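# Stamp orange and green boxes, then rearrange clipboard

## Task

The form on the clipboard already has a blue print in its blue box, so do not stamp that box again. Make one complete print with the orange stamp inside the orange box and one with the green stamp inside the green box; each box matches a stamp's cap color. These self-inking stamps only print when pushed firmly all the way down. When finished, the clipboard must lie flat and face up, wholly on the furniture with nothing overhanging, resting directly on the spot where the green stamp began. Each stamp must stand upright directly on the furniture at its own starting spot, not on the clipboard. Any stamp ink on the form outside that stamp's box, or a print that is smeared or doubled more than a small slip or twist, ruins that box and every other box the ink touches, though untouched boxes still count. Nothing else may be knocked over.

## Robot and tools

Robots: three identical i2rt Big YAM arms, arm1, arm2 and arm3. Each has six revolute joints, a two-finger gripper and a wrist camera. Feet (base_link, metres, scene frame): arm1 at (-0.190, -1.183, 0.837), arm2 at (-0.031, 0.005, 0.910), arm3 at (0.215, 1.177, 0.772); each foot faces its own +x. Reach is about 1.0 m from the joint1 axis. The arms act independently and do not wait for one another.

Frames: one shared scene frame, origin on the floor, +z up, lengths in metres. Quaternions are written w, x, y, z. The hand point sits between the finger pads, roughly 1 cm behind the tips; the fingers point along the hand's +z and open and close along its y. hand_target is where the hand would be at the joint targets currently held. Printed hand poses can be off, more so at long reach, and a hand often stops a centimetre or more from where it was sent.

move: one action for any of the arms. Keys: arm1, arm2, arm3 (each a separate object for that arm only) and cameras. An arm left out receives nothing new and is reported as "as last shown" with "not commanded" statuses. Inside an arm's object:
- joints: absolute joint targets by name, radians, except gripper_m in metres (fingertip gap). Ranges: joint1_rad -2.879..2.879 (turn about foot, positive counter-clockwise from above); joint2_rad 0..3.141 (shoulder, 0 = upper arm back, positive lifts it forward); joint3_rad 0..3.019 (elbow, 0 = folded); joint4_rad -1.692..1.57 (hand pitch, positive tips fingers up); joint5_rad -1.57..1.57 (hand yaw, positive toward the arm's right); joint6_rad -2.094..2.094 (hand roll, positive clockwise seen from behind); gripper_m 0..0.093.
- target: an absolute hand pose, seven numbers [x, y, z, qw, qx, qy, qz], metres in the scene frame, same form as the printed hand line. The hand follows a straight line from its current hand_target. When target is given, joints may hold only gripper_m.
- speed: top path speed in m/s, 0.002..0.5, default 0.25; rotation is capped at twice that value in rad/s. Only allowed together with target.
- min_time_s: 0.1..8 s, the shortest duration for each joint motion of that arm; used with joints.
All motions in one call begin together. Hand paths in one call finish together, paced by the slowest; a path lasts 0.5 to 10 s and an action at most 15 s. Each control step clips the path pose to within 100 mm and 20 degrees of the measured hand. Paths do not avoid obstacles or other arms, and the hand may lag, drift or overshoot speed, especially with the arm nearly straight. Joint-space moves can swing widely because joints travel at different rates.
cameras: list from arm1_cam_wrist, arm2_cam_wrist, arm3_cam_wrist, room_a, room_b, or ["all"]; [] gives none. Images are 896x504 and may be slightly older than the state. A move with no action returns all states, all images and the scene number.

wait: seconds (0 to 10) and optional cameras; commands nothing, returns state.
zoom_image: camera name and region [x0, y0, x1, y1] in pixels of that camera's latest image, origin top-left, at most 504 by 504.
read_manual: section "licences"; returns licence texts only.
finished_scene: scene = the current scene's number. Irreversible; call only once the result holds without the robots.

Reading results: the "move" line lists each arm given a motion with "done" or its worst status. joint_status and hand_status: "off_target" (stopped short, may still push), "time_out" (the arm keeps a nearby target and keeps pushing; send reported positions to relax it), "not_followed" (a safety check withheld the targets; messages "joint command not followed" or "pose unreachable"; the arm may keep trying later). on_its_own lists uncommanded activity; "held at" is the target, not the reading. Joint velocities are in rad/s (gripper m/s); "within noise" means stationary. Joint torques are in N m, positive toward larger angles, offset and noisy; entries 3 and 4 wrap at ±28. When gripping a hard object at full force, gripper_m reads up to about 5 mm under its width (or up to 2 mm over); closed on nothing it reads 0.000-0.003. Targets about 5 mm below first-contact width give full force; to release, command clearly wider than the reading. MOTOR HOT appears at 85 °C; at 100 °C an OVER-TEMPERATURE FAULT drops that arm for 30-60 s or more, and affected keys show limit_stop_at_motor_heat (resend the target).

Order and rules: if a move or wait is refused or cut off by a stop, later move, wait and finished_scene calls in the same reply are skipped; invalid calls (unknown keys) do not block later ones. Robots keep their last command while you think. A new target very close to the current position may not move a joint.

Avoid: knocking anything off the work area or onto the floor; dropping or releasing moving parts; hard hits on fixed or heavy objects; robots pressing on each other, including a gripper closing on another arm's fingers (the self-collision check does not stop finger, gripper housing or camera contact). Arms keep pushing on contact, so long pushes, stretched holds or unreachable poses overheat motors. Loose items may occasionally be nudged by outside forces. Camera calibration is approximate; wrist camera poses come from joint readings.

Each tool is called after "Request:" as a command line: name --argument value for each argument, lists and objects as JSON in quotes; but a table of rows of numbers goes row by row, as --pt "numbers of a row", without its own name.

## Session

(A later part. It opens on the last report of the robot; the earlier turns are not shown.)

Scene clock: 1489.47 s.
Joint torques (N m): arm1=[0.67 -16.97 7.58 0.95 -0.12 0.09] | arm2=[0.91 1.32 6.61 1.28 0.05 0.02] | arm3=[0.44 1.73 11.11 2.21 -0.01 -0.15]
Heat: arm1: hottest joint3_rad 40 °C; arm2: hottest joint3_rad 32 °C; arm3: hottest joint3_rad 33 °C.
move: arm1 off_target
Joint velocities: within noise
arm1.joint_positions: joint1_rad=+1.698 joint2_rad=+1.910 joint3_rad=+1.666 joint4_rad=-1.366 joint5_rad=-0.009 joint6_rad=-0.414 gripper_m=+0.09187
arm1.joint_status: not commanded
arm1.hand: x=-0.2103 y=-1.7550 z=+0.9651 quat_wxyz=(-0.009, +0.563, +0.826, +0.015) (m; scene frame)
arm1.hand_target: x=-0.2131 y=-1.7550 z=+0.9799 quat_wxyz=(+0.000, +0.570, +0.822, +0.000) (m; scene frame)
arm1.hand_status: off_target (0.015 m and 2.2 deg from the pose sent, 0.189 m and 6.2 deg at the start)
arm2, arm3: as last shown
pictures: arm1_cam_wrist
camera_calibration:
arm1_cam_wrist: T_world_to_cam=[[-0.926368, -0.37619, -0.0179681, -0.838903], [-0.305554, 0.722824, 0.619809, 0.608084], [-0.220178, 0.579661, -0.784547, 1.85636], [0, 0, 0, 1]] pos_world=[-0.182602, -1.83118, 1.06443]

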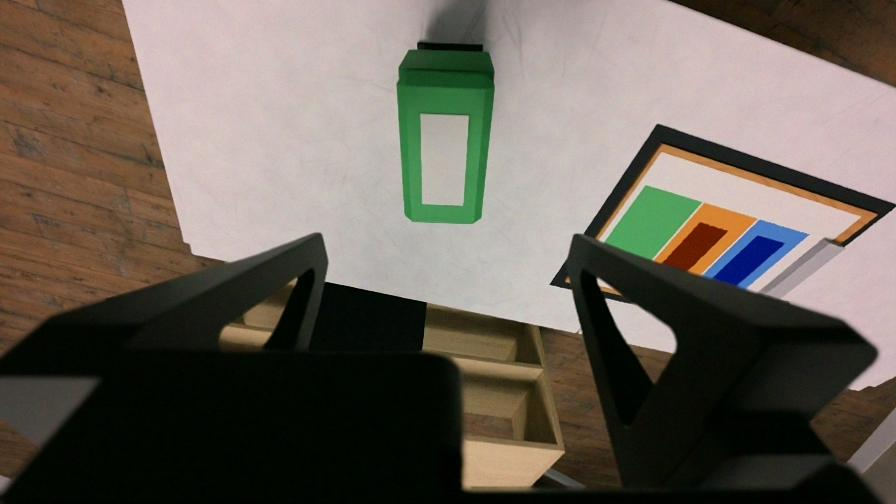

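Request:
move --arm1 '{"target": [-0.2095, -1.750, 0.842, 0, 0.568, 0.823, 0.002], "speed": 0.1}' --cameras '["arm1_cam_wrist"]'

Scene clock: 1512.27 s.
Joint torques (N m): arm1=[1.2 -13.63 6.94 1.06 -0.19 0.08] | arm2=[0.79 1.32 6.58 1.31 0.04 0.01] | arm3=[0.21 1.08 11.08 2.21 -0.01 -0.11]
Heat: arm1: hottest joint2_rad 38 °C; arm2: hottest joint3_rad 32 °C; arm3: hottest joint3_rad 33 °C.
move: arm1 done
Joint velocities: within noise
arm1.joint_positions: joint1_rad=+1.698 joint2_rad=+1.986 joint3_rad=+1.465 joint4_rad=-1.049 joint5_rad=-0.009 joint6_rad=-0.412 gripper_m=+0.09187
arm1.joint_status: not commanded
arm1.hand: x=-0.2110 y=-1.7506 z=+0.8514 quat_wxyz=(+0.002, +0.564, +0.826, -0.002) (m; scene frame)
arm1.hand_target: x=-0.2096 y=-1.7499 z=+0.8421 quat_wxyz=(+0.000, +0.568, +0.823, +0.002) (m; scene frame)
arm1.hand_status: done (0.010 m and 0.7 deg from the pose sent, 0.123 m and 1.9 deg at the start)
arm2, arm3: as last shown
pictures: arm1_cam_wrist
camera_calibration:
arm1_cam_wrist: T_world_to_cam=[[-0.927284, -0.374353, -0.00181673, -0.850646], [-0.302856, 0.747312, 0.591441, 0.742756], [-0.22005, 0.548984, -0.806346, 1.72933], [0, 0, 0, 1]] pos_world=[-0.183302, -1.82289, 0.953599]

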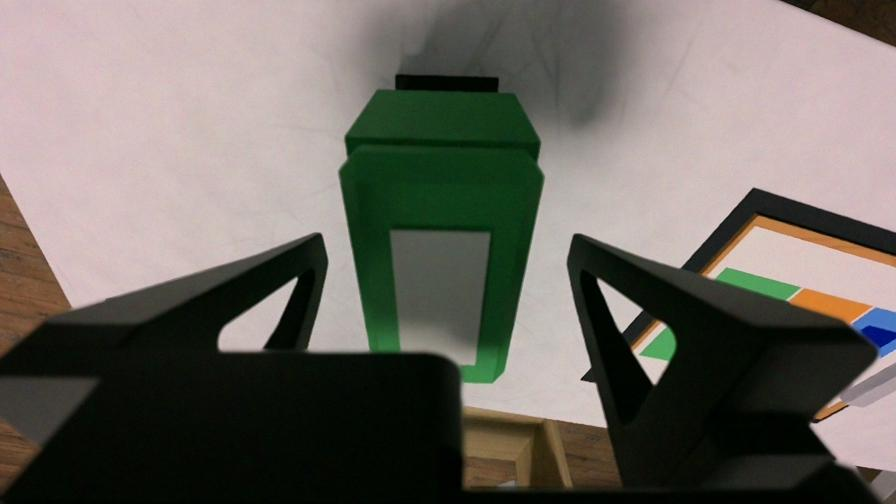

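Request:
move --arm1 '{"target": [-0.206, -1.749, 0.834, 0, 0.564, 0.8257, 0.002], "speed": 0.08}'

Request:
move --arm1 '{"joints": {"gripper_m": 0.042}}' --cameras '["arm1_cam_wrist"]'

Scene clock: 1520.97 s.
Joint torques (N m): arm1=[1.67 -13.16 6.65 1.06 -0.19 0.05] | arm2=[1.08 1.38 6.64 1.32 0.05 0.01] | arm3=[0.5 1.79 10.97 2.22 -0.01 -0.13]
Heat: arm1: hottest joint2_rad 37 °C; arm2: hottest joint3_rad 32 °C; arm3: hottest joint3_rad 33 °C.
move: arm1 off_target
Joint velocities: within noise
arm1.joint_positions: joint1_rad=+1.698 joint2_rad=+1.987 joint3_rad=+1.457 joint4_rad=-1.030 joint5_rad=-0.009 joint6_rad=-0.412 gripper_m=+0.09187
arm1.joint_status: not commanded
arm1.hand: x=-0.2108 y=-1.7517 z=+0.8479 quat_wxyz=(+0.004, +0.564, +0.826, -0.006) (m; scene frame)
arm1.hand_target: x=-0.2061 y=-1.7486 z=+0.8341 quat_wxyz=(+0.000, +0.564, +0.826, +0.002) (m; scene frame)
arm1.hand_status: off_target (0.015 m and 1.0 deg from the pose sent, 0.018 m and 0.5 deg at the start)
arm2, arm3: as last shown
pictures: none

Scene clock: 1521.63 s.
Joint torques (N m): arm1=[1.61 -13.22 6.65 1.06 -0.17 0.05] | arm2=[1.14 1.2 6.63 1.29 0.06 0.02] | arm3=[0.21 1.79 10.99 2.21 0.01 -0.12]
Heat: arm1: hottest joint2_rad 37 °C; arm2: hottest joint3_rad 32 °C; arm3: hottest joint3_rad 33 °C.
move: arm1 off_target
Joint velocities: within noise
arm1.joint_positions: joint1_rad=+1.699 joint2_rad=+1.987 joint3_rad=+1.457 joint4_rad=-1.030 joint5_rad=-0.010 joint6_rad=-0.412 gripper_m=+0.04841
arm1.joint_status: gripper_m off_target (ended at +0.04843, target +0.04200)
arm1.hand: x=-0.2100 y=-1.7517 z=+0.8479 quat_wxyz=(+0.005, +0.563, +0.826, -0.006) (m; scene frame)
arm1.hand_target: x=-0.2060 y=-1.7486 z=+0.8342 quat_wxyz=(+0.000, +0.564, +0.826, +0.002) (m; scene frame)
arm1.hand_status: not commanded
arm2, arm3: as last shown
pictures: arm1_cam_wrist
camera_calibration:
arm1_cam_wrist: T_world_to_cam=[[-0.926679, -0.375852, 0.00144637, -0.855475], [-0.304261, 0.752417, 0.584203, 0.760695], [-0.220662, 0.540929, -0.811606, 1.71756], [0, 0, 0, 1]] pos_world=[-0.1823, -1.82297, 0.950815]

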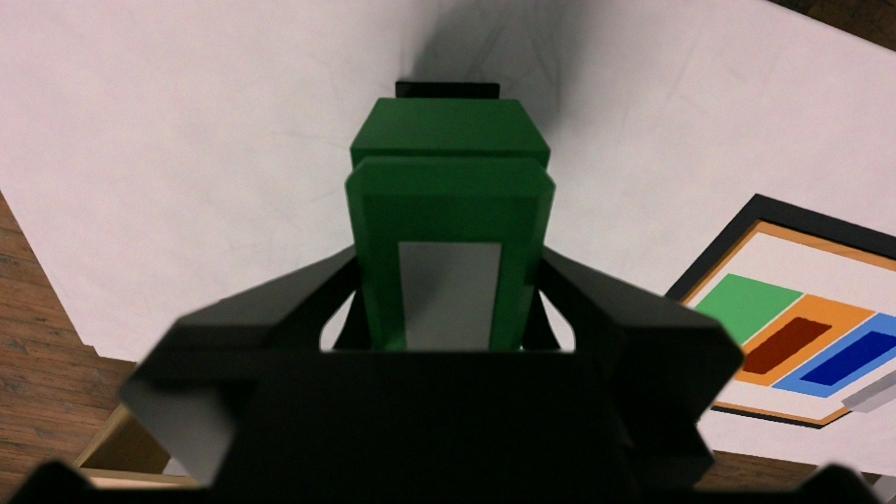

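Request:
move --arm1 '{"target": [-0.208, -1.752, 0.935, 0, 0.564, 0.8257, 0.002], "speed": 0.15}'

Request:
move --arm1 '{"target": [-0.424, -1.722, 0.915, 0, 0.6626, 0.7490, -0.006], "speed": 0.2}' --cameras '["arm1_cam_wrist", "room_b"]'

Scene clock: 1546.20 s.
Joint torques (N m): arm1=[1.2 -16.09 12.03 0.23 -0.19 -0.01] | arm2=[1.14 1.26 6.6 1.33 0.03 0.03] | arm3=[0.15 1.61 11.18 2.02 -0.02 -0.15]
Heat: arm1: hottest joint3_rad 36 °C; arm2: hottest joint3_rad 32 °C; arm3: hottest joint3_rad 33 °C.
move: arm1 off_target
Joint velocities: within noise
arm1.joint_positions: joint1_rad=+1.699 joint2_rad=+1.924 joint3_rad=+1.508 joint4_rad=-1.240 joint5_rad=-0.010 joint6_rad=-0.412 gripper_m=+0.04841
arm1.joint_status: not commanded
arm1.hand: x=-0.2087 y=-1.7271 z=+0.9006 quat_wxyz=(-0.021, +0.563, +0.825, +0.035) (m; scene frame)
arm1.hand_target: x=-0.2079 y=-1.7498 z=+0.9354 quat_wxyz=(+0.000, +0.564, +0.826, +0.002) (m; scene frame)
arm1.hand_status: off_target (0.042 m and 4.5 deg from the pose sent, 0.087 m and 1.0 deg at the start)
arm2: as last shown
arm3.joint_positions: joint1_rad=+0.157 joint2_rad=+0.638 joint3_rad=+1.390 joint4_rad=-1.193 joint5_rad=-0.007 joint6_rad=+0.122 gripper_m=+0.09396
arm3.joint_status: not commanded
arm3.hand: x=+0.4776 y=+1.1686 z=+1.3377 quat_wxyz=(-0.534, -0.061, -0.843, -0.032) (m; scene frame)
arm3.hand_target: x=+0.4747 y=+1.1686 z=+1.3512 quat_wxyz=(-0.547, -0.060, -0.835, -0.033) (m; scene frame)
arm3.hand_status: not commanded
pictures: none

Scene clock: 1548.03 s.
Joint torques (N m): arm1=[1.61 -13.74 12.56 0.77 -0.23 -0.16] | arm2=[0.97 1.14 6.64 1.32 0.04 0.02] | arm3=[0.79 1.73 10.96 2.15 -0.01 -0.16]
Heat: arm1: hottest joint3_rad 36 °C; arm2: hottest joint3_rad 32 °C; arm3: hottest joint3_rad 33 °C.
move: arm1 off_target
Joint velocities: within noise
arm1.joint_positions: joint1_rad=+1.321 joint2_rad=+1.944 joint3_rad=+1.531 joint4_rad=-1.214 joint5_rad=+0.000 joint6_rad=-0.520 gripper_m=+0.04841
arm1.joint_status: not commanded
arm1.hand: x=-0.4159 y=-1.6941 z=+0.8985 quat_wxyz=(-0.010, +0.669, +0.743, +0.022) (m; scene frame)
arm1.hand_target: x=-0.4231 y=-1.7204 z=+0.9158 quat_wxyz=(+0.000, +0.663, +0.749, -0.006) (m; scene frame)
arm1.hand_status: off_target (0.033 m and 3.6 deg from the pose sent, 0.216 m and 15.3 deg at the start)
arm2, arm3: as last shown
pictures: arm1_cam_wrist, room_b
camera_calibration:
arm1_cam_wrist: T_world_to_cam=[[-0.993172, -0.114394, -0.0228745, -0.587493], [-0.103109, 0.769049, 0.630819, 0.695099], [-0.0545705, 0.62887, -0.775593, 1.86776], [0, 0, 0, 1]] pos_world=[-0.409886, -1.77635, 0.996704]

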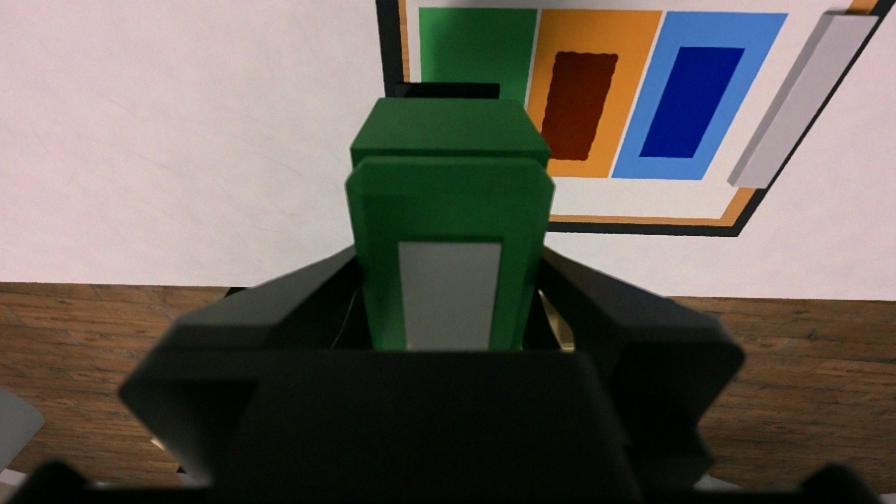

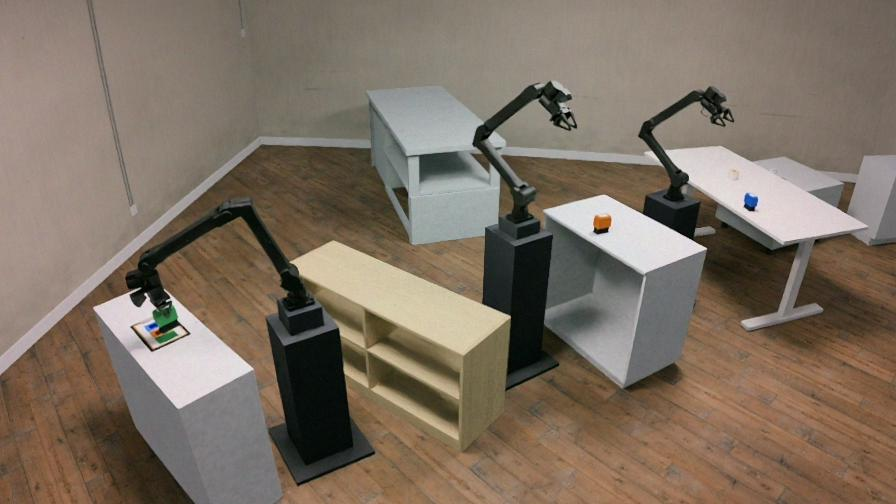

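Request:
move --arm1 '{"target": [-0.428, -1.716, 0.858, 0, 0.6626, 0.7490, -0.006], "speed": 0.08}' --cameras '["arm1_cam_wrist"]'

Scene clock: 1586.27 s.
Joint torques (N m): arm1=[0.79 -14.39 7.25 1.06 -0.24 -0.16] | arm2=[1.03 1.26 6.63 1.25 0.03 0.02] | arm3=[0.73 1.85 10.91 2.19 0 -0.13]
Heat: arm1: hottest joint3_rad 37 °C; arm2: hottest joint3_rad 32 °C; arm3: hottest joint3_rad 33 °C.
move: arm1 done
Joint velocities: within noise
arm1.joint_positions: joint1_rad=+1.321 joint2_rad=+2.002 joint3_rad=+1.527 joint4_rad=-1.089 joint5_rad=+0.000 joint6_rad=-0.531 gripper_m=+0.04841
arm1.joint_status: not commanded
arm1.hand: x=-0.4259 y=-1.7162 z=+0.8646 quat_wxyz=(-0.001, +0.665, +0.746, -0.008) (m; scene frame)
arm1.hand_target: x=-0.4279 y=-1.7160 z=+0.8582 quat_wxyz=(+0.000, +0.662, +0.749, -0.006) (m; scene frame)
arm1.hand_status: done (0.007 m and 0.5 deg from the pose sent, 0.048 m and 3.6 deg at the start)
arm2.joint_positions: joint1_rad=+0.290 joint2_rad=+0.646 joint3_rad=+1.383 joint4_rad=-1.286 joint5_rad=-0.004 joint6_rad=-0.010 gripper_m=+0.04993
arm2.joint_status: not commanded
arm2.hand: x=+0.2235 y=+0.0335 z=+1.4498 quat_wxyz=(-0.487, +0.059, -0.871, -0.034) (m; scene frame)
arm2.hand_target: x=+0.2231 y=+0.0361 z=+1.4446 quat_wxyz=(-0.478, +0.059, -0.876, -0.038) (m; scene frame)
arm2.hand_status: not commanded
arm3: as last shown
pictures: arm1_cam_wrist
camera_calibration:
arm1_cam_wrist: T_world_to_cam=[[-0.992012, -0.125815, 0.00910444, -0.647526], [-0.0964492, 0.803025, 0.588088, 0.830542], [-0.0813017, 0.582513, -0.808745, 1.79259], [0, 0, 0, 1]] pos_world=[-0.416508, -1.79262, 0.967212]

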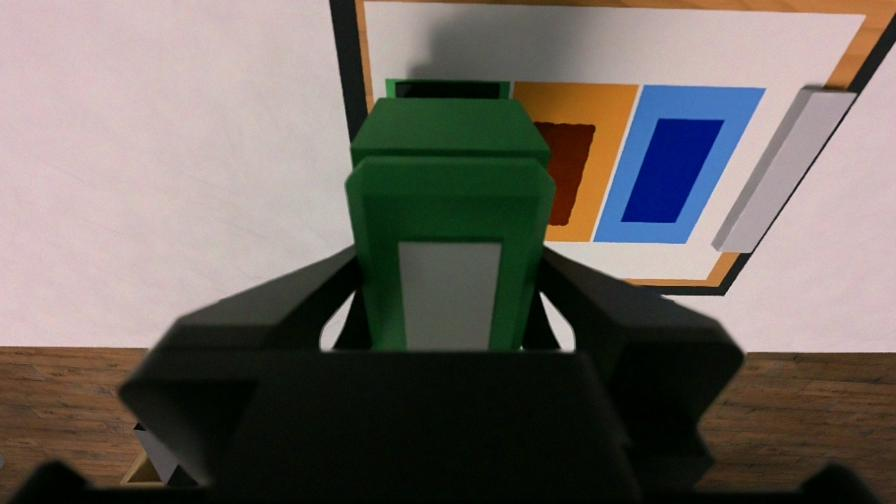

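Request:
move --arm1 '{"joints": {"joint2_rad": 2.022, "joint3_rad": 1.492, "joint4_rad": -1.070}, "min_time_s": 1.5}' --cameras '["arm1_cam_wrist"]'

Scene clock: 1621.17 s.
Joint torques (N m): arm1=[0.73 -13.92 6.6 0.99 -0.24 -0.16] | arm2=[1.14 1.49 6.65 1.32 0.06 0.01] | arm3=[0.85 1.49 10.97 2.17 0.02 -0.18]
Heat: arm1: hottest joint3_rad 36 °C; arm2: hottest joint3_rad 32 °C; arm3: hottest joint3_rad 33 °C.
move: arm1 done
Joint velocities: within noise
arm1.joint_positions: joint1_rad=+1.321 joint2_rad=+2.007 joint3_rad=+1.500 joint4_rad=-1.079 joint5_rad=+0.000 joint6_rad=-0.531 gripper_m=+0.04841
arm1.joint_status: all done
arm1.hand: x=-0.4220 y=-1.7074 z=+0.8529 quat_wxyz=(-0.004, +0.665, +0.746, +0.003) (m; scene frame)
arm1.hand_target: x=-0.4225 y=-1.7037 z=+0.8417 quat_wxyz=(-0.005, +0.663, +0.749, +0.010) (m; scene frame)
arm1.hand_status: not commanded
arm2, arm3: as last shown
pictures: arm1_cam_wrist
camera_calibration:
arm1_cam_wrist: T_world_to_cam=[[-0.992064, -0.125717, -0.00227726, -0.632588], [-0.101622, 0.790995, 0.603324, 0.795034], [-0.0740466, 0.598767, -0.797493, 1.79949], [0, 0, 0, 1]] pos_world=[-0.413529, -1.78587, 0.953975]

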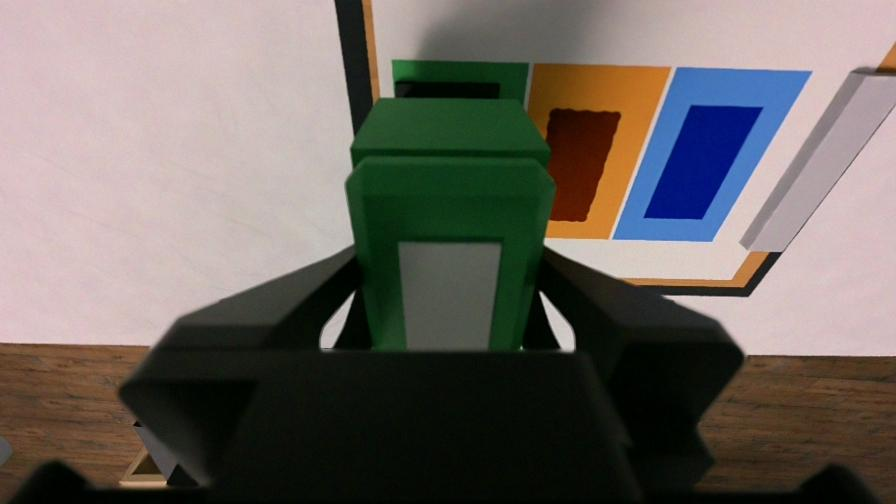

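Request:
move --arm1 '{"joints": {"joint1_rad": 1.308, "joint2_rad": 2.030, "joint3_rad": 1.543, "joint4_rad": -1.098}, "min_time_s": 1.5}' --cameras '["arm1_cam_wrist"]'

Scene clock: 1649.10 s.
Joint torques (N m): arm1=[0.21 -13.39 10.44 0.18 -0.19 -0.15] | arm2=[1.08 1.08 6.63 1.25 0.04 0.02] | arm3=[0.32 1.61 11.06 2.1 0 -0.11]
Heat: arm1: hottest joint3_rad 36 °C; arm2: hottest joint3_rad 32 °C; arm3: hottest joint3_rad 33 °C.
move: arm1 done
Joint velocities: within noise
arm1.joint_positions: joint1_rad=+1.318 joint2_rad=+2.007 joint3_rad=+1.500 joint4_rad=-1.085 joint5_rad=-0.001 joint6_rad=-0.532 gripper_m=+0.04841
arm1.joint_status: all done
arm1.hand: x=-0.4226 y=-1.7056 z=+0.8529 quat_wxyz=(-0.004, +0.666, +0.746, +0.006) (m; scene frame)
arm1.hand_target: x=-0.4330 y=-1.7145 z=+0.8545 quat_wxyz=(-0.003, +0.666, +0.746, +0.003) (m; scene frame)
arm1.hand_status: not commanded
arm2, arm3: as last shown
pictures: arm1_cam_wrist
camera_calibration:
arm1_cam_wrist: T_world_to_cam=[[-0.992292, -0.123746, -0.00660054, -0.625973], [-0.102356, 0.788414, 0.606569, 0.786004], [-0.0698565, 0.602569, -0.795003, 1.80447], [0, 0, 0, 1]] pos_world=[-0.414642, -1.78448, 0.953666]

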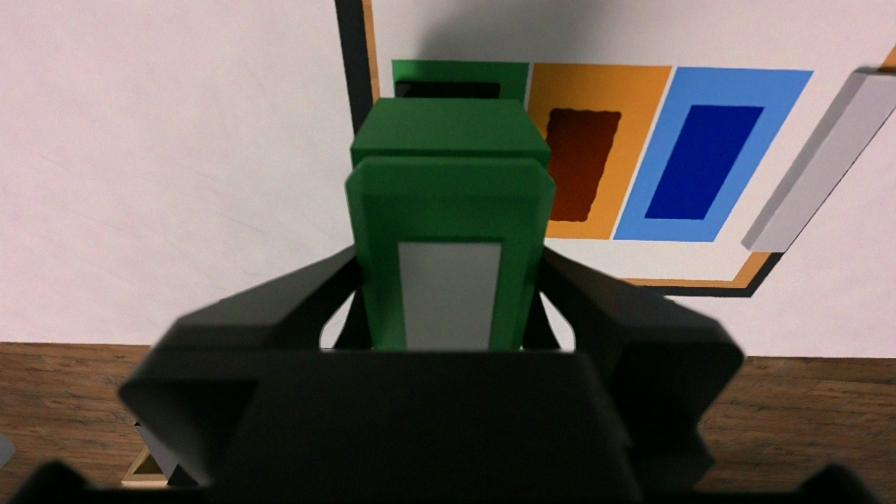

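Request:
move --arm1 '{"target": [-0.424, -1.722, 0.905, 0, 0.6626, 0.7490, -0.003], "speed": 0.12}'

Request:
move --arm1 '{"target": [-0.4305, -1.7135, 0.853, 0, 0.6626, 0.7490, -0.001], "speed": 0.06}' --cameras '["arm1_cam_wrist"]'

Scene clock: 1664.53 s.
Joint torques (N m): arm1=[1.67 -17.79 11.99 0.25 -0.25 -0.06] | arm2=[1.03 1.26 6.64 1.29 0.04 0.02] | arm3=[0.26 1.96 11.1 2 0.02 -0.16]
Heat: arm1: hottest joint3_rad 37 °C; arm2: hottest joint3_rad 32 °C; arm3: hottest joint3_rad 33 °C.
move: arm1 off_target
Joint velocities: within noise
arm1.joint_positions: joint1_rad=+1.318 joint2_rad=+2.007 joint3_rad=+1.524 joint4_rad=-1.184 joint5_rad=-0.002 joint6_rad=-0.532 gripper_m=+0.04841
arm1.joint_status: not commanded
arm1.hand: x=-0.4164 y=-1.6925 z=+0.8619 quat_wxyz=(-0.015, +0.665, +0.745, +0.042) (m; scene frame)
arm1.hand_target: x=-0.4228 y=-1.7194 z=+0.9056 quat_wxyz=(+0.000, +0.663, +0.749, -0.003) (m; scene frame)
arm1.hand_status: off_target (0.053 m and 5.5 deg from the pose sent, 0.055 m and 1.2 deg at the start)
arm2, arm3: as last shown
pictures: none

Scene clock: 1666.00 s.
Joint torques (N m): arm1=[0.44 -14.27 7.42 1.03 -0.25 -0.16] | arm2=[0.97 1.38 6.61 1.28 0.04 0.01] | arm3=[0.73 1.61 11.06 2.15 -0.01 -0.15]
Heat: arm1: hottest joint3_rad 37 °C; arm2: hottest joint3_rad 32 °C; arm3: hottest joint3_rad 33 °C.
move: arm1 done
Joint velocities: within noise
arm1.joint_positions: joint1_rad=+1.318 joint2_rad=+2.009 joint3_rad=+1.524 joint4_rad=-1.089 joint5_rad=-0.003 joint6_rad=-0.537 gripper_m=+0.04841
arm1.joint_status: not commanded
arm1.hand: x=-0.4260 y=-1.7138 z=+0.8598 quat_wxyz=(-0.001, +0.664, +0.748, -0.002) (m; scene frame)
arm1.hand_target: x=-0.4304 y=-1.7134 z=+0.8530 quat_wxyz=(+0.000, +0.663, +0.749, -0.001) (m; scene frame)
arm1.hand_status: done (0.008 m and 0.3 deg from the pose sent, 0.027 m and 5.3 deg at the start)
arm2, arm3: as last shown
pictures: arm1_cam_wrist
camera_calibration:
arm1_cam_wrist: T_world_to_cam=[[-0.991561, -0.129628, 0.00173727, -0.647337], [-0.103275, 0.797938, 0.593826, 0.814932], [-0.0783625, 0.588636, -0.804591, 1.79545], [0, 0, 0, 1]] pos_world=[-0.417017, -1.79104, 0.961797]

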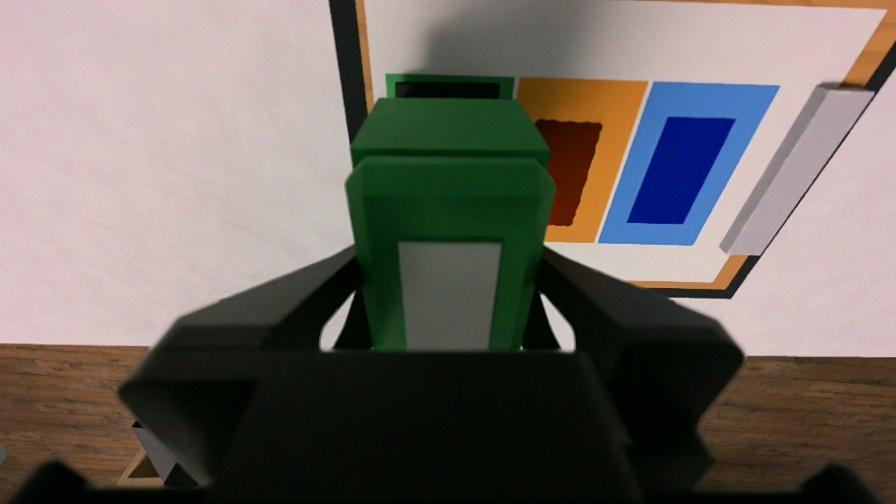

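Request:
move --arm1 '{"joints": {"joint2_rad": 2.325, "joint3_rad": 1.325, "joint4_rad": -0.995}, "min_time_s": 4}' --cameras '["arm1_cam_wrist", "room_b"]'

Request:
zoom_image --camera "room_b" --region '[110, 270, 220, 370]'

Scene clock: 1701.93 s.
Joint torques (N m): arm1=[0.44 3.43 -1.48 1.06 -0.21 -0.19] | arm2=[1.03 1.26 6.6 1.35 0.04 0.01] | arm3=[0.44 1.67 11.15 2.22 0.03 -0.11]
Heat: arm1: hottest joint3_rad 36 °C; arm2: hottest joint3_rad 32 °C; arm3: hottest joint3_rad 33 °C.
move: arm1 time_out
Joint velocities: within noise
arm1.joint_positions: joint1_rad=+1.318 joint2_rad=+2.064 joint3_rad=+1.467 joint4_rad=-1.005 joint5_rad=-0.004 joint6_rad=-0.534 gripper_m=+0.04841
arm1.joint_status: joint2_rad time_out (moved +0.055 of +0.316); joint3_rad time_out (moved -0.057 of -0.199); the others done
arm1.on_its_own: joint2_rad reads +2.064 and still pushes toward +2.325 since a time_out; joint3_rad reads +1.467 and still pushes toward +1.354 since a time_out
arm1.hand: x=-0.4212 y=-1.7029 z=+0.8103 quat_wxyz=(-0.005, +0.665, +0.746, +0.012) (m; scene frame)
arm1.hand_target: x=-0.3774 y=-1.5943 z=+0.6563 quat_wxyz=(-0.057, +0.651, +0.734, +0.184) (m; scene frame)
arm1.hand_status: not commanded
arm2, arm3: as last shown
pictures: arm1_cam_wrist, room_b
camera_calibration:
arm1_cam_wrist: T_world_to_cam=[[-0.991954, -0.125791, -0.0143117, -0.621644], [-0.108091, 0.782625, 0.613037, 0.792387], [-0.065914, 0.609651, -0.789924, 1.77866], [0, 0, 0, 1]] pos_world=[-0.413754, -1.7827, 0.910348]

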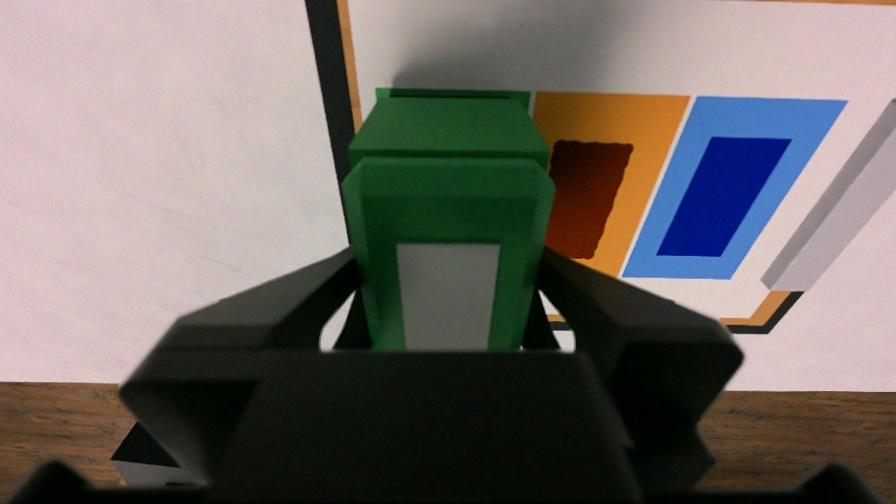

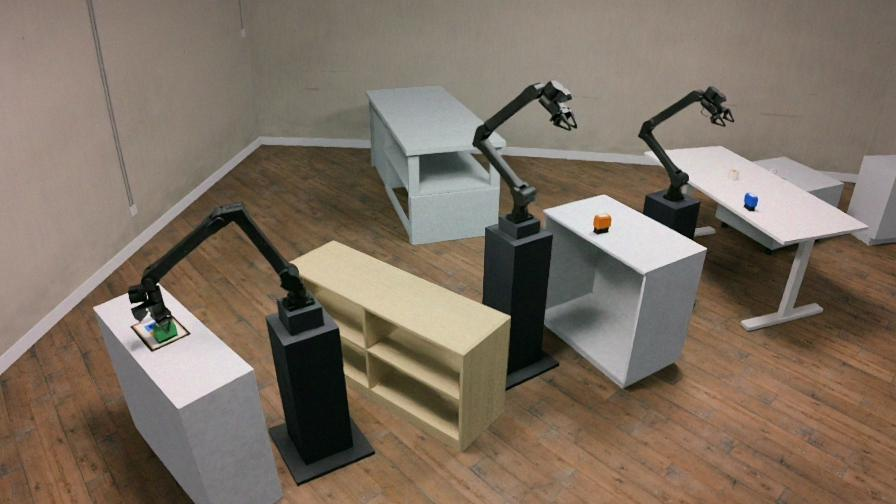

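Scaled by 4.582 from the camera's 896x504 image, which has a finer 1280x720 frame.

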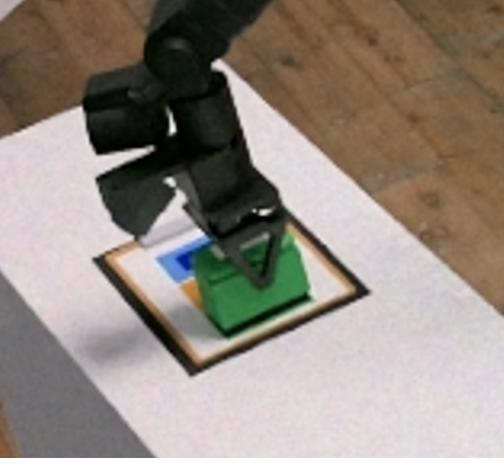

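Request:
move --arm1 '{"joints": {"joint2_rad": 2.41, "joint3_rad": 1.345, "joint4_rad": -0.985}, "min_time_s": 1.5}' --cameras '["arm1_cam_wrist"]'

Scene clock: 1718.20 s.
Joint torques (N m): arm1=[0.44 9.05 -1.46 1.43 -0.21 -0.2] | arm2=[1.08 1.49 6.63 1.31 0.03 0.01] | arm3=[0.21 1.96 11.1 2.3 0 -0.14]
Heat: arm1: hottest joint3_rad 35 °C; arm2: hottest joint3_rad 32 °C; arm3: hottest joint3_rad 33 °C.
move: arm1 time_out
Joint velocities: within noise
arm1.joint_positions: joint1_rad=+1.318 joint2_rad=+2.069 joint3_rad=+1.467 joint4_rad=-1.005 joint5_rad=-0.004 joint6_rad=-0.533 gripper_m=+0.04841
arm1.joint_status: joint2_rad time_out (moved +0.005 of +0.346); joint3_rad time_out (moved +0.000 of -0.122); the others done
arm1.on_its_own: joint2_rad reads +2.069 and still pushes toward +2.410 since a time_out; joint3_rad reads +1.467 and still pushes toward +1.354 since a time_out
arm1.hand: x=-0.4209 y=-1.7021 z=+0.8074 quat_wxyz=(-0.005, +0.666, +0.746, +0.014) (m; scene frame)
arm1.hand_target: x=-0.3669 y=-1.5707 z=+0.6197 quat_wxyz=(-0.067, +0.646, +0.728, +0.219) (m; scene frame)
arm1.hand_status: not commanded
arm2: as last shown
arm3.joint_positions: joint1_rad=+0.157 joint2_rad=+0.638 joint3_rad=+1.390 joint4_rad=-1.193 joint5_rad=-0.007 joint6_rad=+0.122 gripper_m=+0.09396
arm3.joint_status: not commanded
arm3.hand: x=+0.4776 y=+1.1686 z=+1.3377 quat_wxyz=(-0.534, -0.061, -0.843, -0.032) (m; scene frame)
arm3.hand_target: x=+0.4747 y=+1.1686 z=+1.3512 quat_wxyz=(-0.547, -0.060, -0.835, -0.033) (m; scene frame)
arm3.hand_status: not commanded
pictures: arm1_cam_wrist
camera_calibration:
arm1_cam_wrist: T_world_to_cam=[[-0.992012, -0.12499, -0.0170069, -0.617813], [-0.108808, 0.779673, 0.616661, 0.785344], [-0.0638168, 0.613586, -0.787045, 1.78114], [0, 0, 0, 1]] pos_world=[-0.41376, -1.78241, 0.907038]

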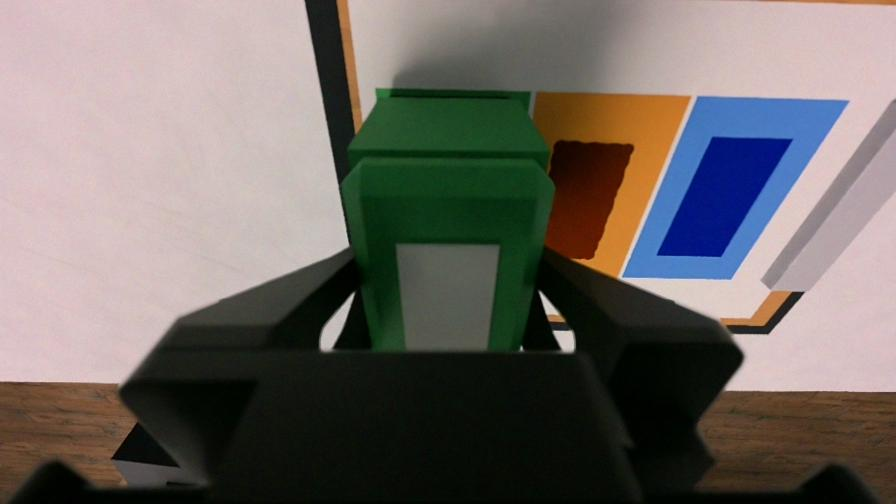

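Request:
move --arm1 '{"joints": {"joint2_rad": 2.44, "joint3_rad": 1.345, "joint4_rad": -0.98}, "min_time_s": 0.8}'

Request:
move --arm1 '{"joints": {"joint2_rad": 2.03, "joint3_rad": 1.515, "joint4_rad": -1.06}, "min_time_s": 3}' --cameras '["arm1_cam_wrist"]'

Scene clock: 1733.13 s.
Joint torques (N m): arm1=[0.44 10.87 -1.72 1.81 -0.21 -0.21] | arm2=[0.97 1.32 6.6 1.25 0.04 0.01] | arm3=[0.62 1.32 11.15 2.25 0.02 -0.15]
Heat: arm1: hottest joint3_rad 34 °C; arm2: hottest joint3_rad 32 °C; arm3: hottest joint3_rad 33 °C.
move: arm1 time_out
Joint velocities: within noise
arm1.joint_positions: joint1_rad=+1.318 joint2_rad=+2.074 joint3_rad=+1.470 joint4_rad=-1.011 joint5_rad=-0.004 joint6_rad=-0.533 gripper_m=+0.04841
arm1.joint_status: joint2_rad time_out (moved +0.004 of +0.371); joint3_rad time_out (moved +0.004 of -0.122); the others done
arm1.on_its_own: joint2_rad reads +2.074 and still pushes toward +2.440 since a time_out; joint3_rad reads +1.470 and still pushes toward +1.354 since a time_out
arm1.hand: x=-0.4207 y=-1.7017 z=+0.8061 quat_wxyz=(-0.006, +0.666, +0.746, +0.017) (m; scene frame)
arm1.hand_target: x=-0.3630 y=-1.5621 z=+0.6071 quat_wxyz=(-0.071, +0.644, +0.726, +0.231) (m; scene frame)
arm1.hand_status: not commanded
arm2, arm3: as last shown
pictures: none

not run: a stop came earlier in this reply.

Request:
move --arm1 '{"joints": {"joint2_rad": 2.02, "joint3_rad": 1.478, "joint4_rad": -1.06}, "min_time_s": 3}' --cameras '["arm1_cam_wrist"]'

Scene clock: 1751.20 s.
Joint torques (N m): arm1=[0.44 -14.33 6.67 0.14 -0.21 -0.18] | arm2=[0.97 1.26 6.6 1.35 0.05 0.01] | arm3=[-0.15 1.61 11.18 2.13 -0.01 -0.08]
Heat: arm1: hottest joint3_rad 33 °C; arm2: hottest joint3_rad 32 °C; arm3: hottest joint3_rad 33 °C.
move: arm1 done
Joint velocities: within noise
arm1.joint_positions: joint1_rad=+1.318 joint2_rad=+2.011 joint3_rad=+1.485 joint4_rad=-1.045 joint5_rad=-0.004 joint6_rad=-0.535 gripper_m=+0.04841
arm1.joint_status: all done
arm1.hand: x=-0.4235 y=-1.7085 z=+0.8458 quat_wxyz=(+0.000, +0.665, +0.747, -0.004) (m; scene frame)
arm1.hand_target: x=-0.4241 y=-1.6993 z=+0.8384 quat_wxyz=(-0.004, +0.663, +0.749, +0.012) (m; scene frame)
arm1.hand_status: not commanded
arm2.joint_positions: joint1_rad=+0.290 joint2_rad=+0.646 joint3_rad=+1.383 joint4_rad=-1.286 joint5_rad=-0.004 joint6_rad=-0.010 gripper_m=+0.04993
arm2.joint_status: not commanded
arm2.hand: x=+0.2235 y=+0.0335 z=+1.4498 quat_wxyz=(-0.487, +0.059, -0.871, -0.034) (m; scene frame)
arm2.hand_target: x=+0.2231 y=+0.0361 z=+1.4446 quat_wxyz=(-0.478, +0.059, -0.876, -0.038) (m; scene frame)
arm2.hand_status: not commanded
arm3: as last shown
pictures: arm1_cam_wrist
camera_calibration:
arm1_cam_wrist: T_world_to_cam=[[-0.991901, -0.126991, 0.00248626, -0.64034], [-0.10098, 0.800306, 0.591027, 0.826589], [-0.0770448, 0.585989, -0.806648, 1.77903], [0, 0, 0, 1]] pos_world=[-0.414621, -1.78533, 0.948103]

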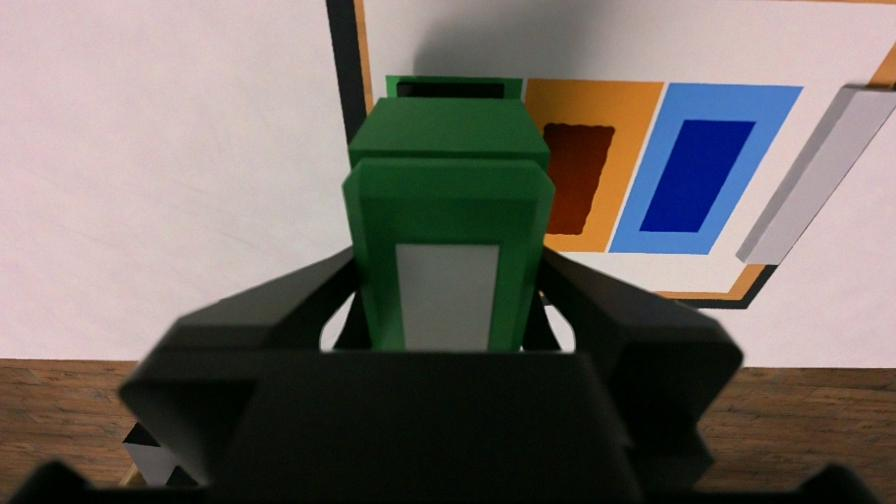

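Request:
move --arm1 '{"joints": {"joint2_rad": 1.94, "joint3_rad": 1.51, "joint4_rad": -1.065}, "min_time_s": 1.5}'

Request:
move --arm1 '{"target": [-0.40, -1.735, 0.95, 0, 0.64, 0.768, 0], "speed": 0.15}' --cameras '["arm1_cam_wrist", "room_b"]'

Request:
zoom_image --camera "room_b" --region '[110, 270, 220, 370]'

Scene clock: 1772.43 s.
Joint torques (N m): arm1=[0.44 -17.79 9.17 0.43 -0.21 -0.14] | arm2=[1.14 1.2 6.63 1.28 0.04 0.02] | arm3=[0.5 1.14 10.93 2.22 0.02 -0.18]
Heat: arm1: hottest joint3_rad 34 °C; arm2: hottest joint3_rad 32 °C; arm3: hottest joint3_rad 33 °C.
move: arm1 done
Joint velocities: within noise
arm1.joint_positions: joint1_rad=+1.318 joint2_rad=+1.981 joint3_rad=+1.485 joint4_rad=-1.057 joint5_rad=-0.004 joint6_rad=-0.539 gripper_m=+0.04841
arm1.joint_status: all done
arm1.hand: x=-0.4237 y=-1.7086 z=+0.8621 quat_wxyz=(+0.003, +0.664, +0.748, -0.012) (m; scene frame)
arm1.hand_target: x=-0.4323 y=-1.7181 z=+0.8942 quat_wxyz=(+0.012, +0.662, +0.748, -0.040) (m; scene frame)
arm1.hand_status: not commanded
arm2, arm3: as last shown
pictures: none

Scene clock: 1773.77 s.
Joint torques (N m): arm1=[0.97 -17.03 12.55 0.23 -0.19 -0.13] | arm2=[0.97 1.38 6.61 1.32 0.05 0.02] | arm3=[0.44 1.79 11.03 2.29 -0.02 -0.13]
Heat: arm1: hottest joint3_rad 34 °C; arm2: hottest joint3_rad 32 °C; arm3: hottest joint3_rad 33 °C.
move: arm1 off_target
Joint velocities: within noise
arm1.joint_positions: joint1_rad=+1.373 joint2_rad=+1.969 joint3_rad=+1.606 joint4_rad=-1.299 joint5_rad=-0.005 joint6_rad=-0.539 gripper_m=+0.04841
arm1.joint_status: not commanded
arm1.hand: x=-0.3905 y=-1.7116 z=+0.9116 quat_wxyz=(-0.014, +0.643, +0.765, +0.040) (m; scene frame)
arm1.hand_target: x=-0.3991 y=-1.7327 z=+0.9506 quat_wxyz=(+0.000, +0.640, +0.768, +0.000) (m; scene frame)
arm1.hand_status: off_target (0.046 m and 4.8 deg from the pose sent, 0.095 m and 3.8 deg at the start)
arm2, arm3: as last shown
pictures: arm1_cam_wrist, room_b
camera_calibration:
arm1_cam_wrist: T_world_to_cam=[[-0.982193, -0.182138, -0.046063, -0.654489], [-0.167772, 0.739994, 0.651353, 0.609179], [-0.0845501, 0.647483, -0.757375, 1.89388], [0, 0, 0, 1]] pos_world=[-0.380503, -1.79625, 1.00744]

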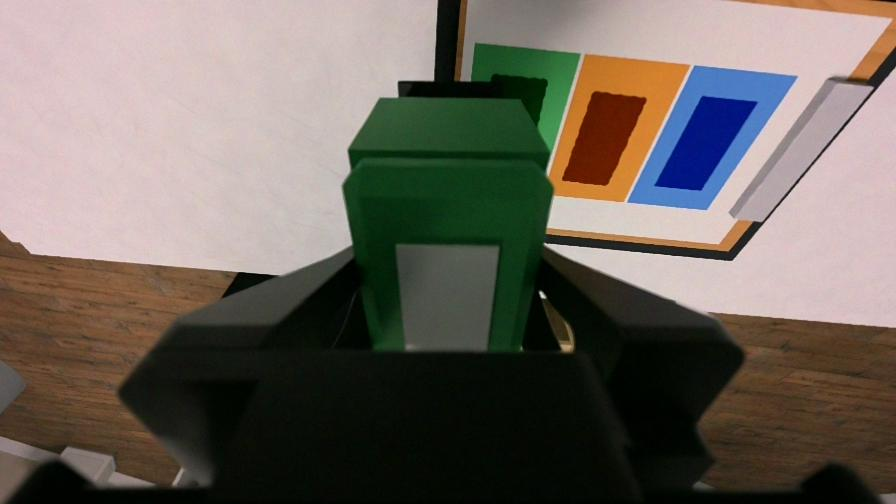

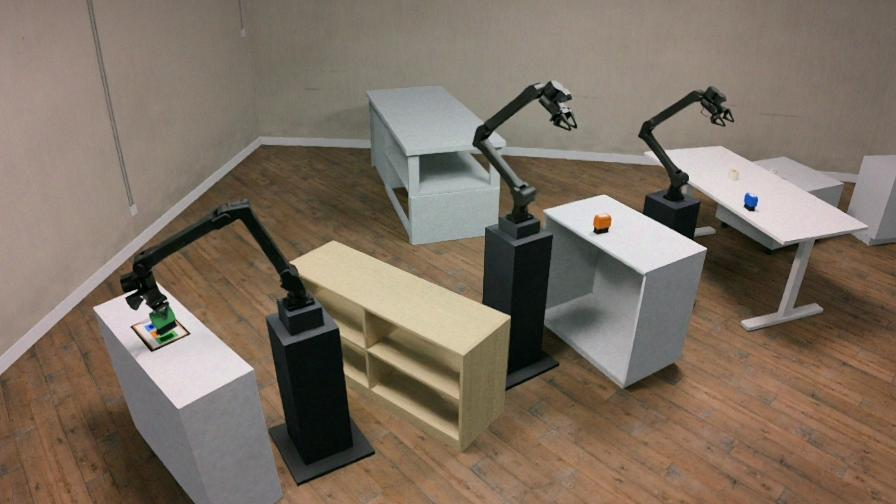

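Scaled by 4.582 from the camera's 896x504 image, which has a finer 1280x720 frame.

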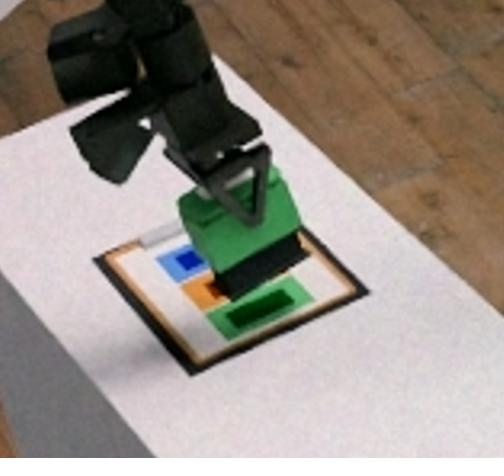

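Request:
move --arm1 '{"target": [-0.212, -1.765, 0.95, 0, 0.564, 0.8257, 0.0], "speed": 0.2}'

Request:
move --arm1 '{"target": [-0.212, -1.753, 0.860, 0, 0.564, 0.8257, 0.0], "speed": 0.1}' --cameras '["arm1_cam_wrist", "room_b"]'

Request:
zoom_image --camera "room_b" --region '[110, 280, 240, 400]'

Scene clock: 1784.10 s.
Joint torques (N m): arm1=[0.56 -16.85 10.5 0.5 -0.11 0.08] | arm2=[0.85 1.38 6.64 1.31 0.05 0.02] | arm3=[0.79 1.38 10.99 2.22 0.02 -0.14]
Heat: arm1: hottest joint3_rad 35 °C; arm2: hottest joint3_rad 32 °C; arm3: hottest joint3_rad 33 °C.
move: arm1 off_target
Joint velocities: within noise
arm1.joint_positions: joint1_rad=+1.701 joint2_rad=+1.949 joint3_rad=+1.606 joint4_rad=-1.296 joint5_rad=-0.010 joint6_rad=-0.426 gripper_m=+0.04841
arm1.joint_status: not commanded
arm1.hand: x=-0.2083 y=-1.7501 z=+0.9215 quat_wxyz=(-0.016, +0.557, +0.830, +0.027) (m; scene frame)
arm1.hand_target: x=-0.2120 y=-1.7639 z=+0.9501 quat_wxyz=(+0.000, +0.564, +0.826, +0.000) (m; scene frame)
arm1.hand_status: off_target (0.032 m and 3.7 deg from the pose sent, 0.190 m and 12.4 deg at the start)
arm2, arm3: as last shown
pictures: none

Scene clock: 1785.70 s.
Joint torques (N m): arm1=[0.62 -14.27 7.32 1.01 -0.1 0.09] | arm2=[1.14 1.2 6.63 1.28 0.04 0.01] | arm3=[0.44 1.73 11.04 2.13 0.01 -0.13]
Heat: arm1: hottest joint3_rad 35 °C; arm2: hottest joint3_rad 32 °C; arm3: hottest joint3_rad 33 °C.
move: arm1 done
Joint velocities: within noise
arm1.joint_positions: joint1_rad=+1.701 joint2_rad=+1.977 joint3_rad=+1.486 joint4_rad=-1.088 joint5_rad=-0.010 joint6_rad=-0.425 gripper_m=+0.04841
arm1.joint_status: not commanded
arm1.hand: x=-0.2088 y=-1.7511 z=+0.8630 quat_wxyz=(+0.000, +0.557, +0.830, +0.002) (m; scene frame)
arm1.hand_target: x=-0.2120 y=-1.7530 z=+0.8601 quat_wxyz=(+0.000, +0.564, +0.826, +0.000) (m; scene frame)
arm1.hand_status: done (0.005 m and 1.0 deg from the pose sent, 0.062 m and 3.7 deg at the start)
arm2, arm3: as last shown
pictures: arm1_cam_wrist, room_b
camera_calibration:
arm1_cam_wrist: T_world_to_cam=[[-0.920912, -0.389719, -0.00628783, -0.870583], [-0.315873, 0.736766, 0.597829, 0.710259], [-0.228353, 0.552535, -0.801599, 1.73986], [0, 0, 0, 1]] pos_world=[-0.180077, -1.82391, 0.964584]

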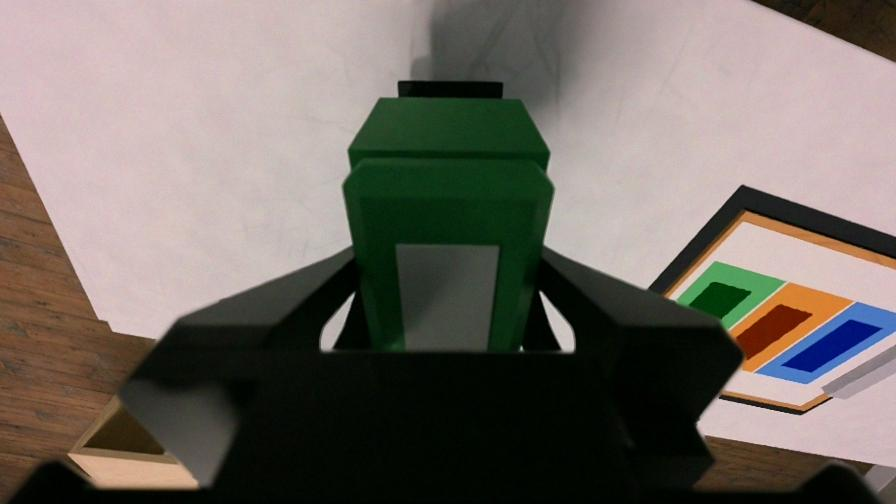

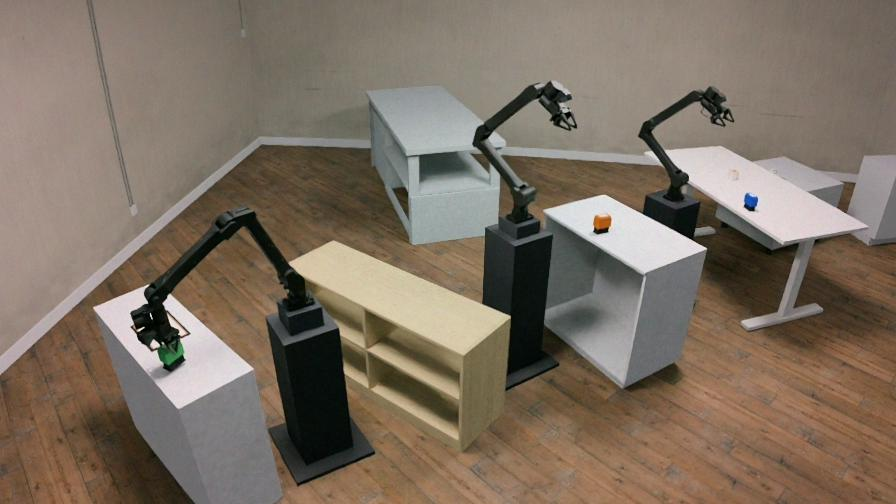

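Scaled by 3.877 from the camera's 896x504 image, which has a finer 1280x720 frame.

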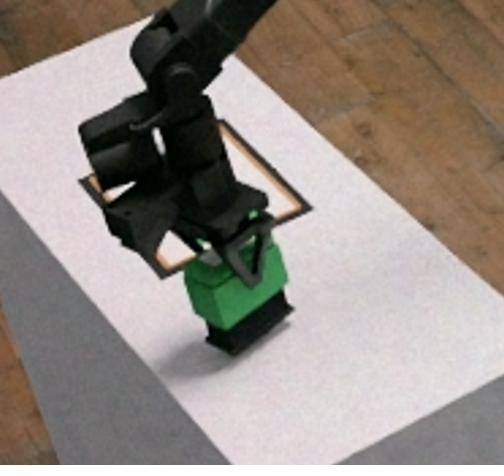

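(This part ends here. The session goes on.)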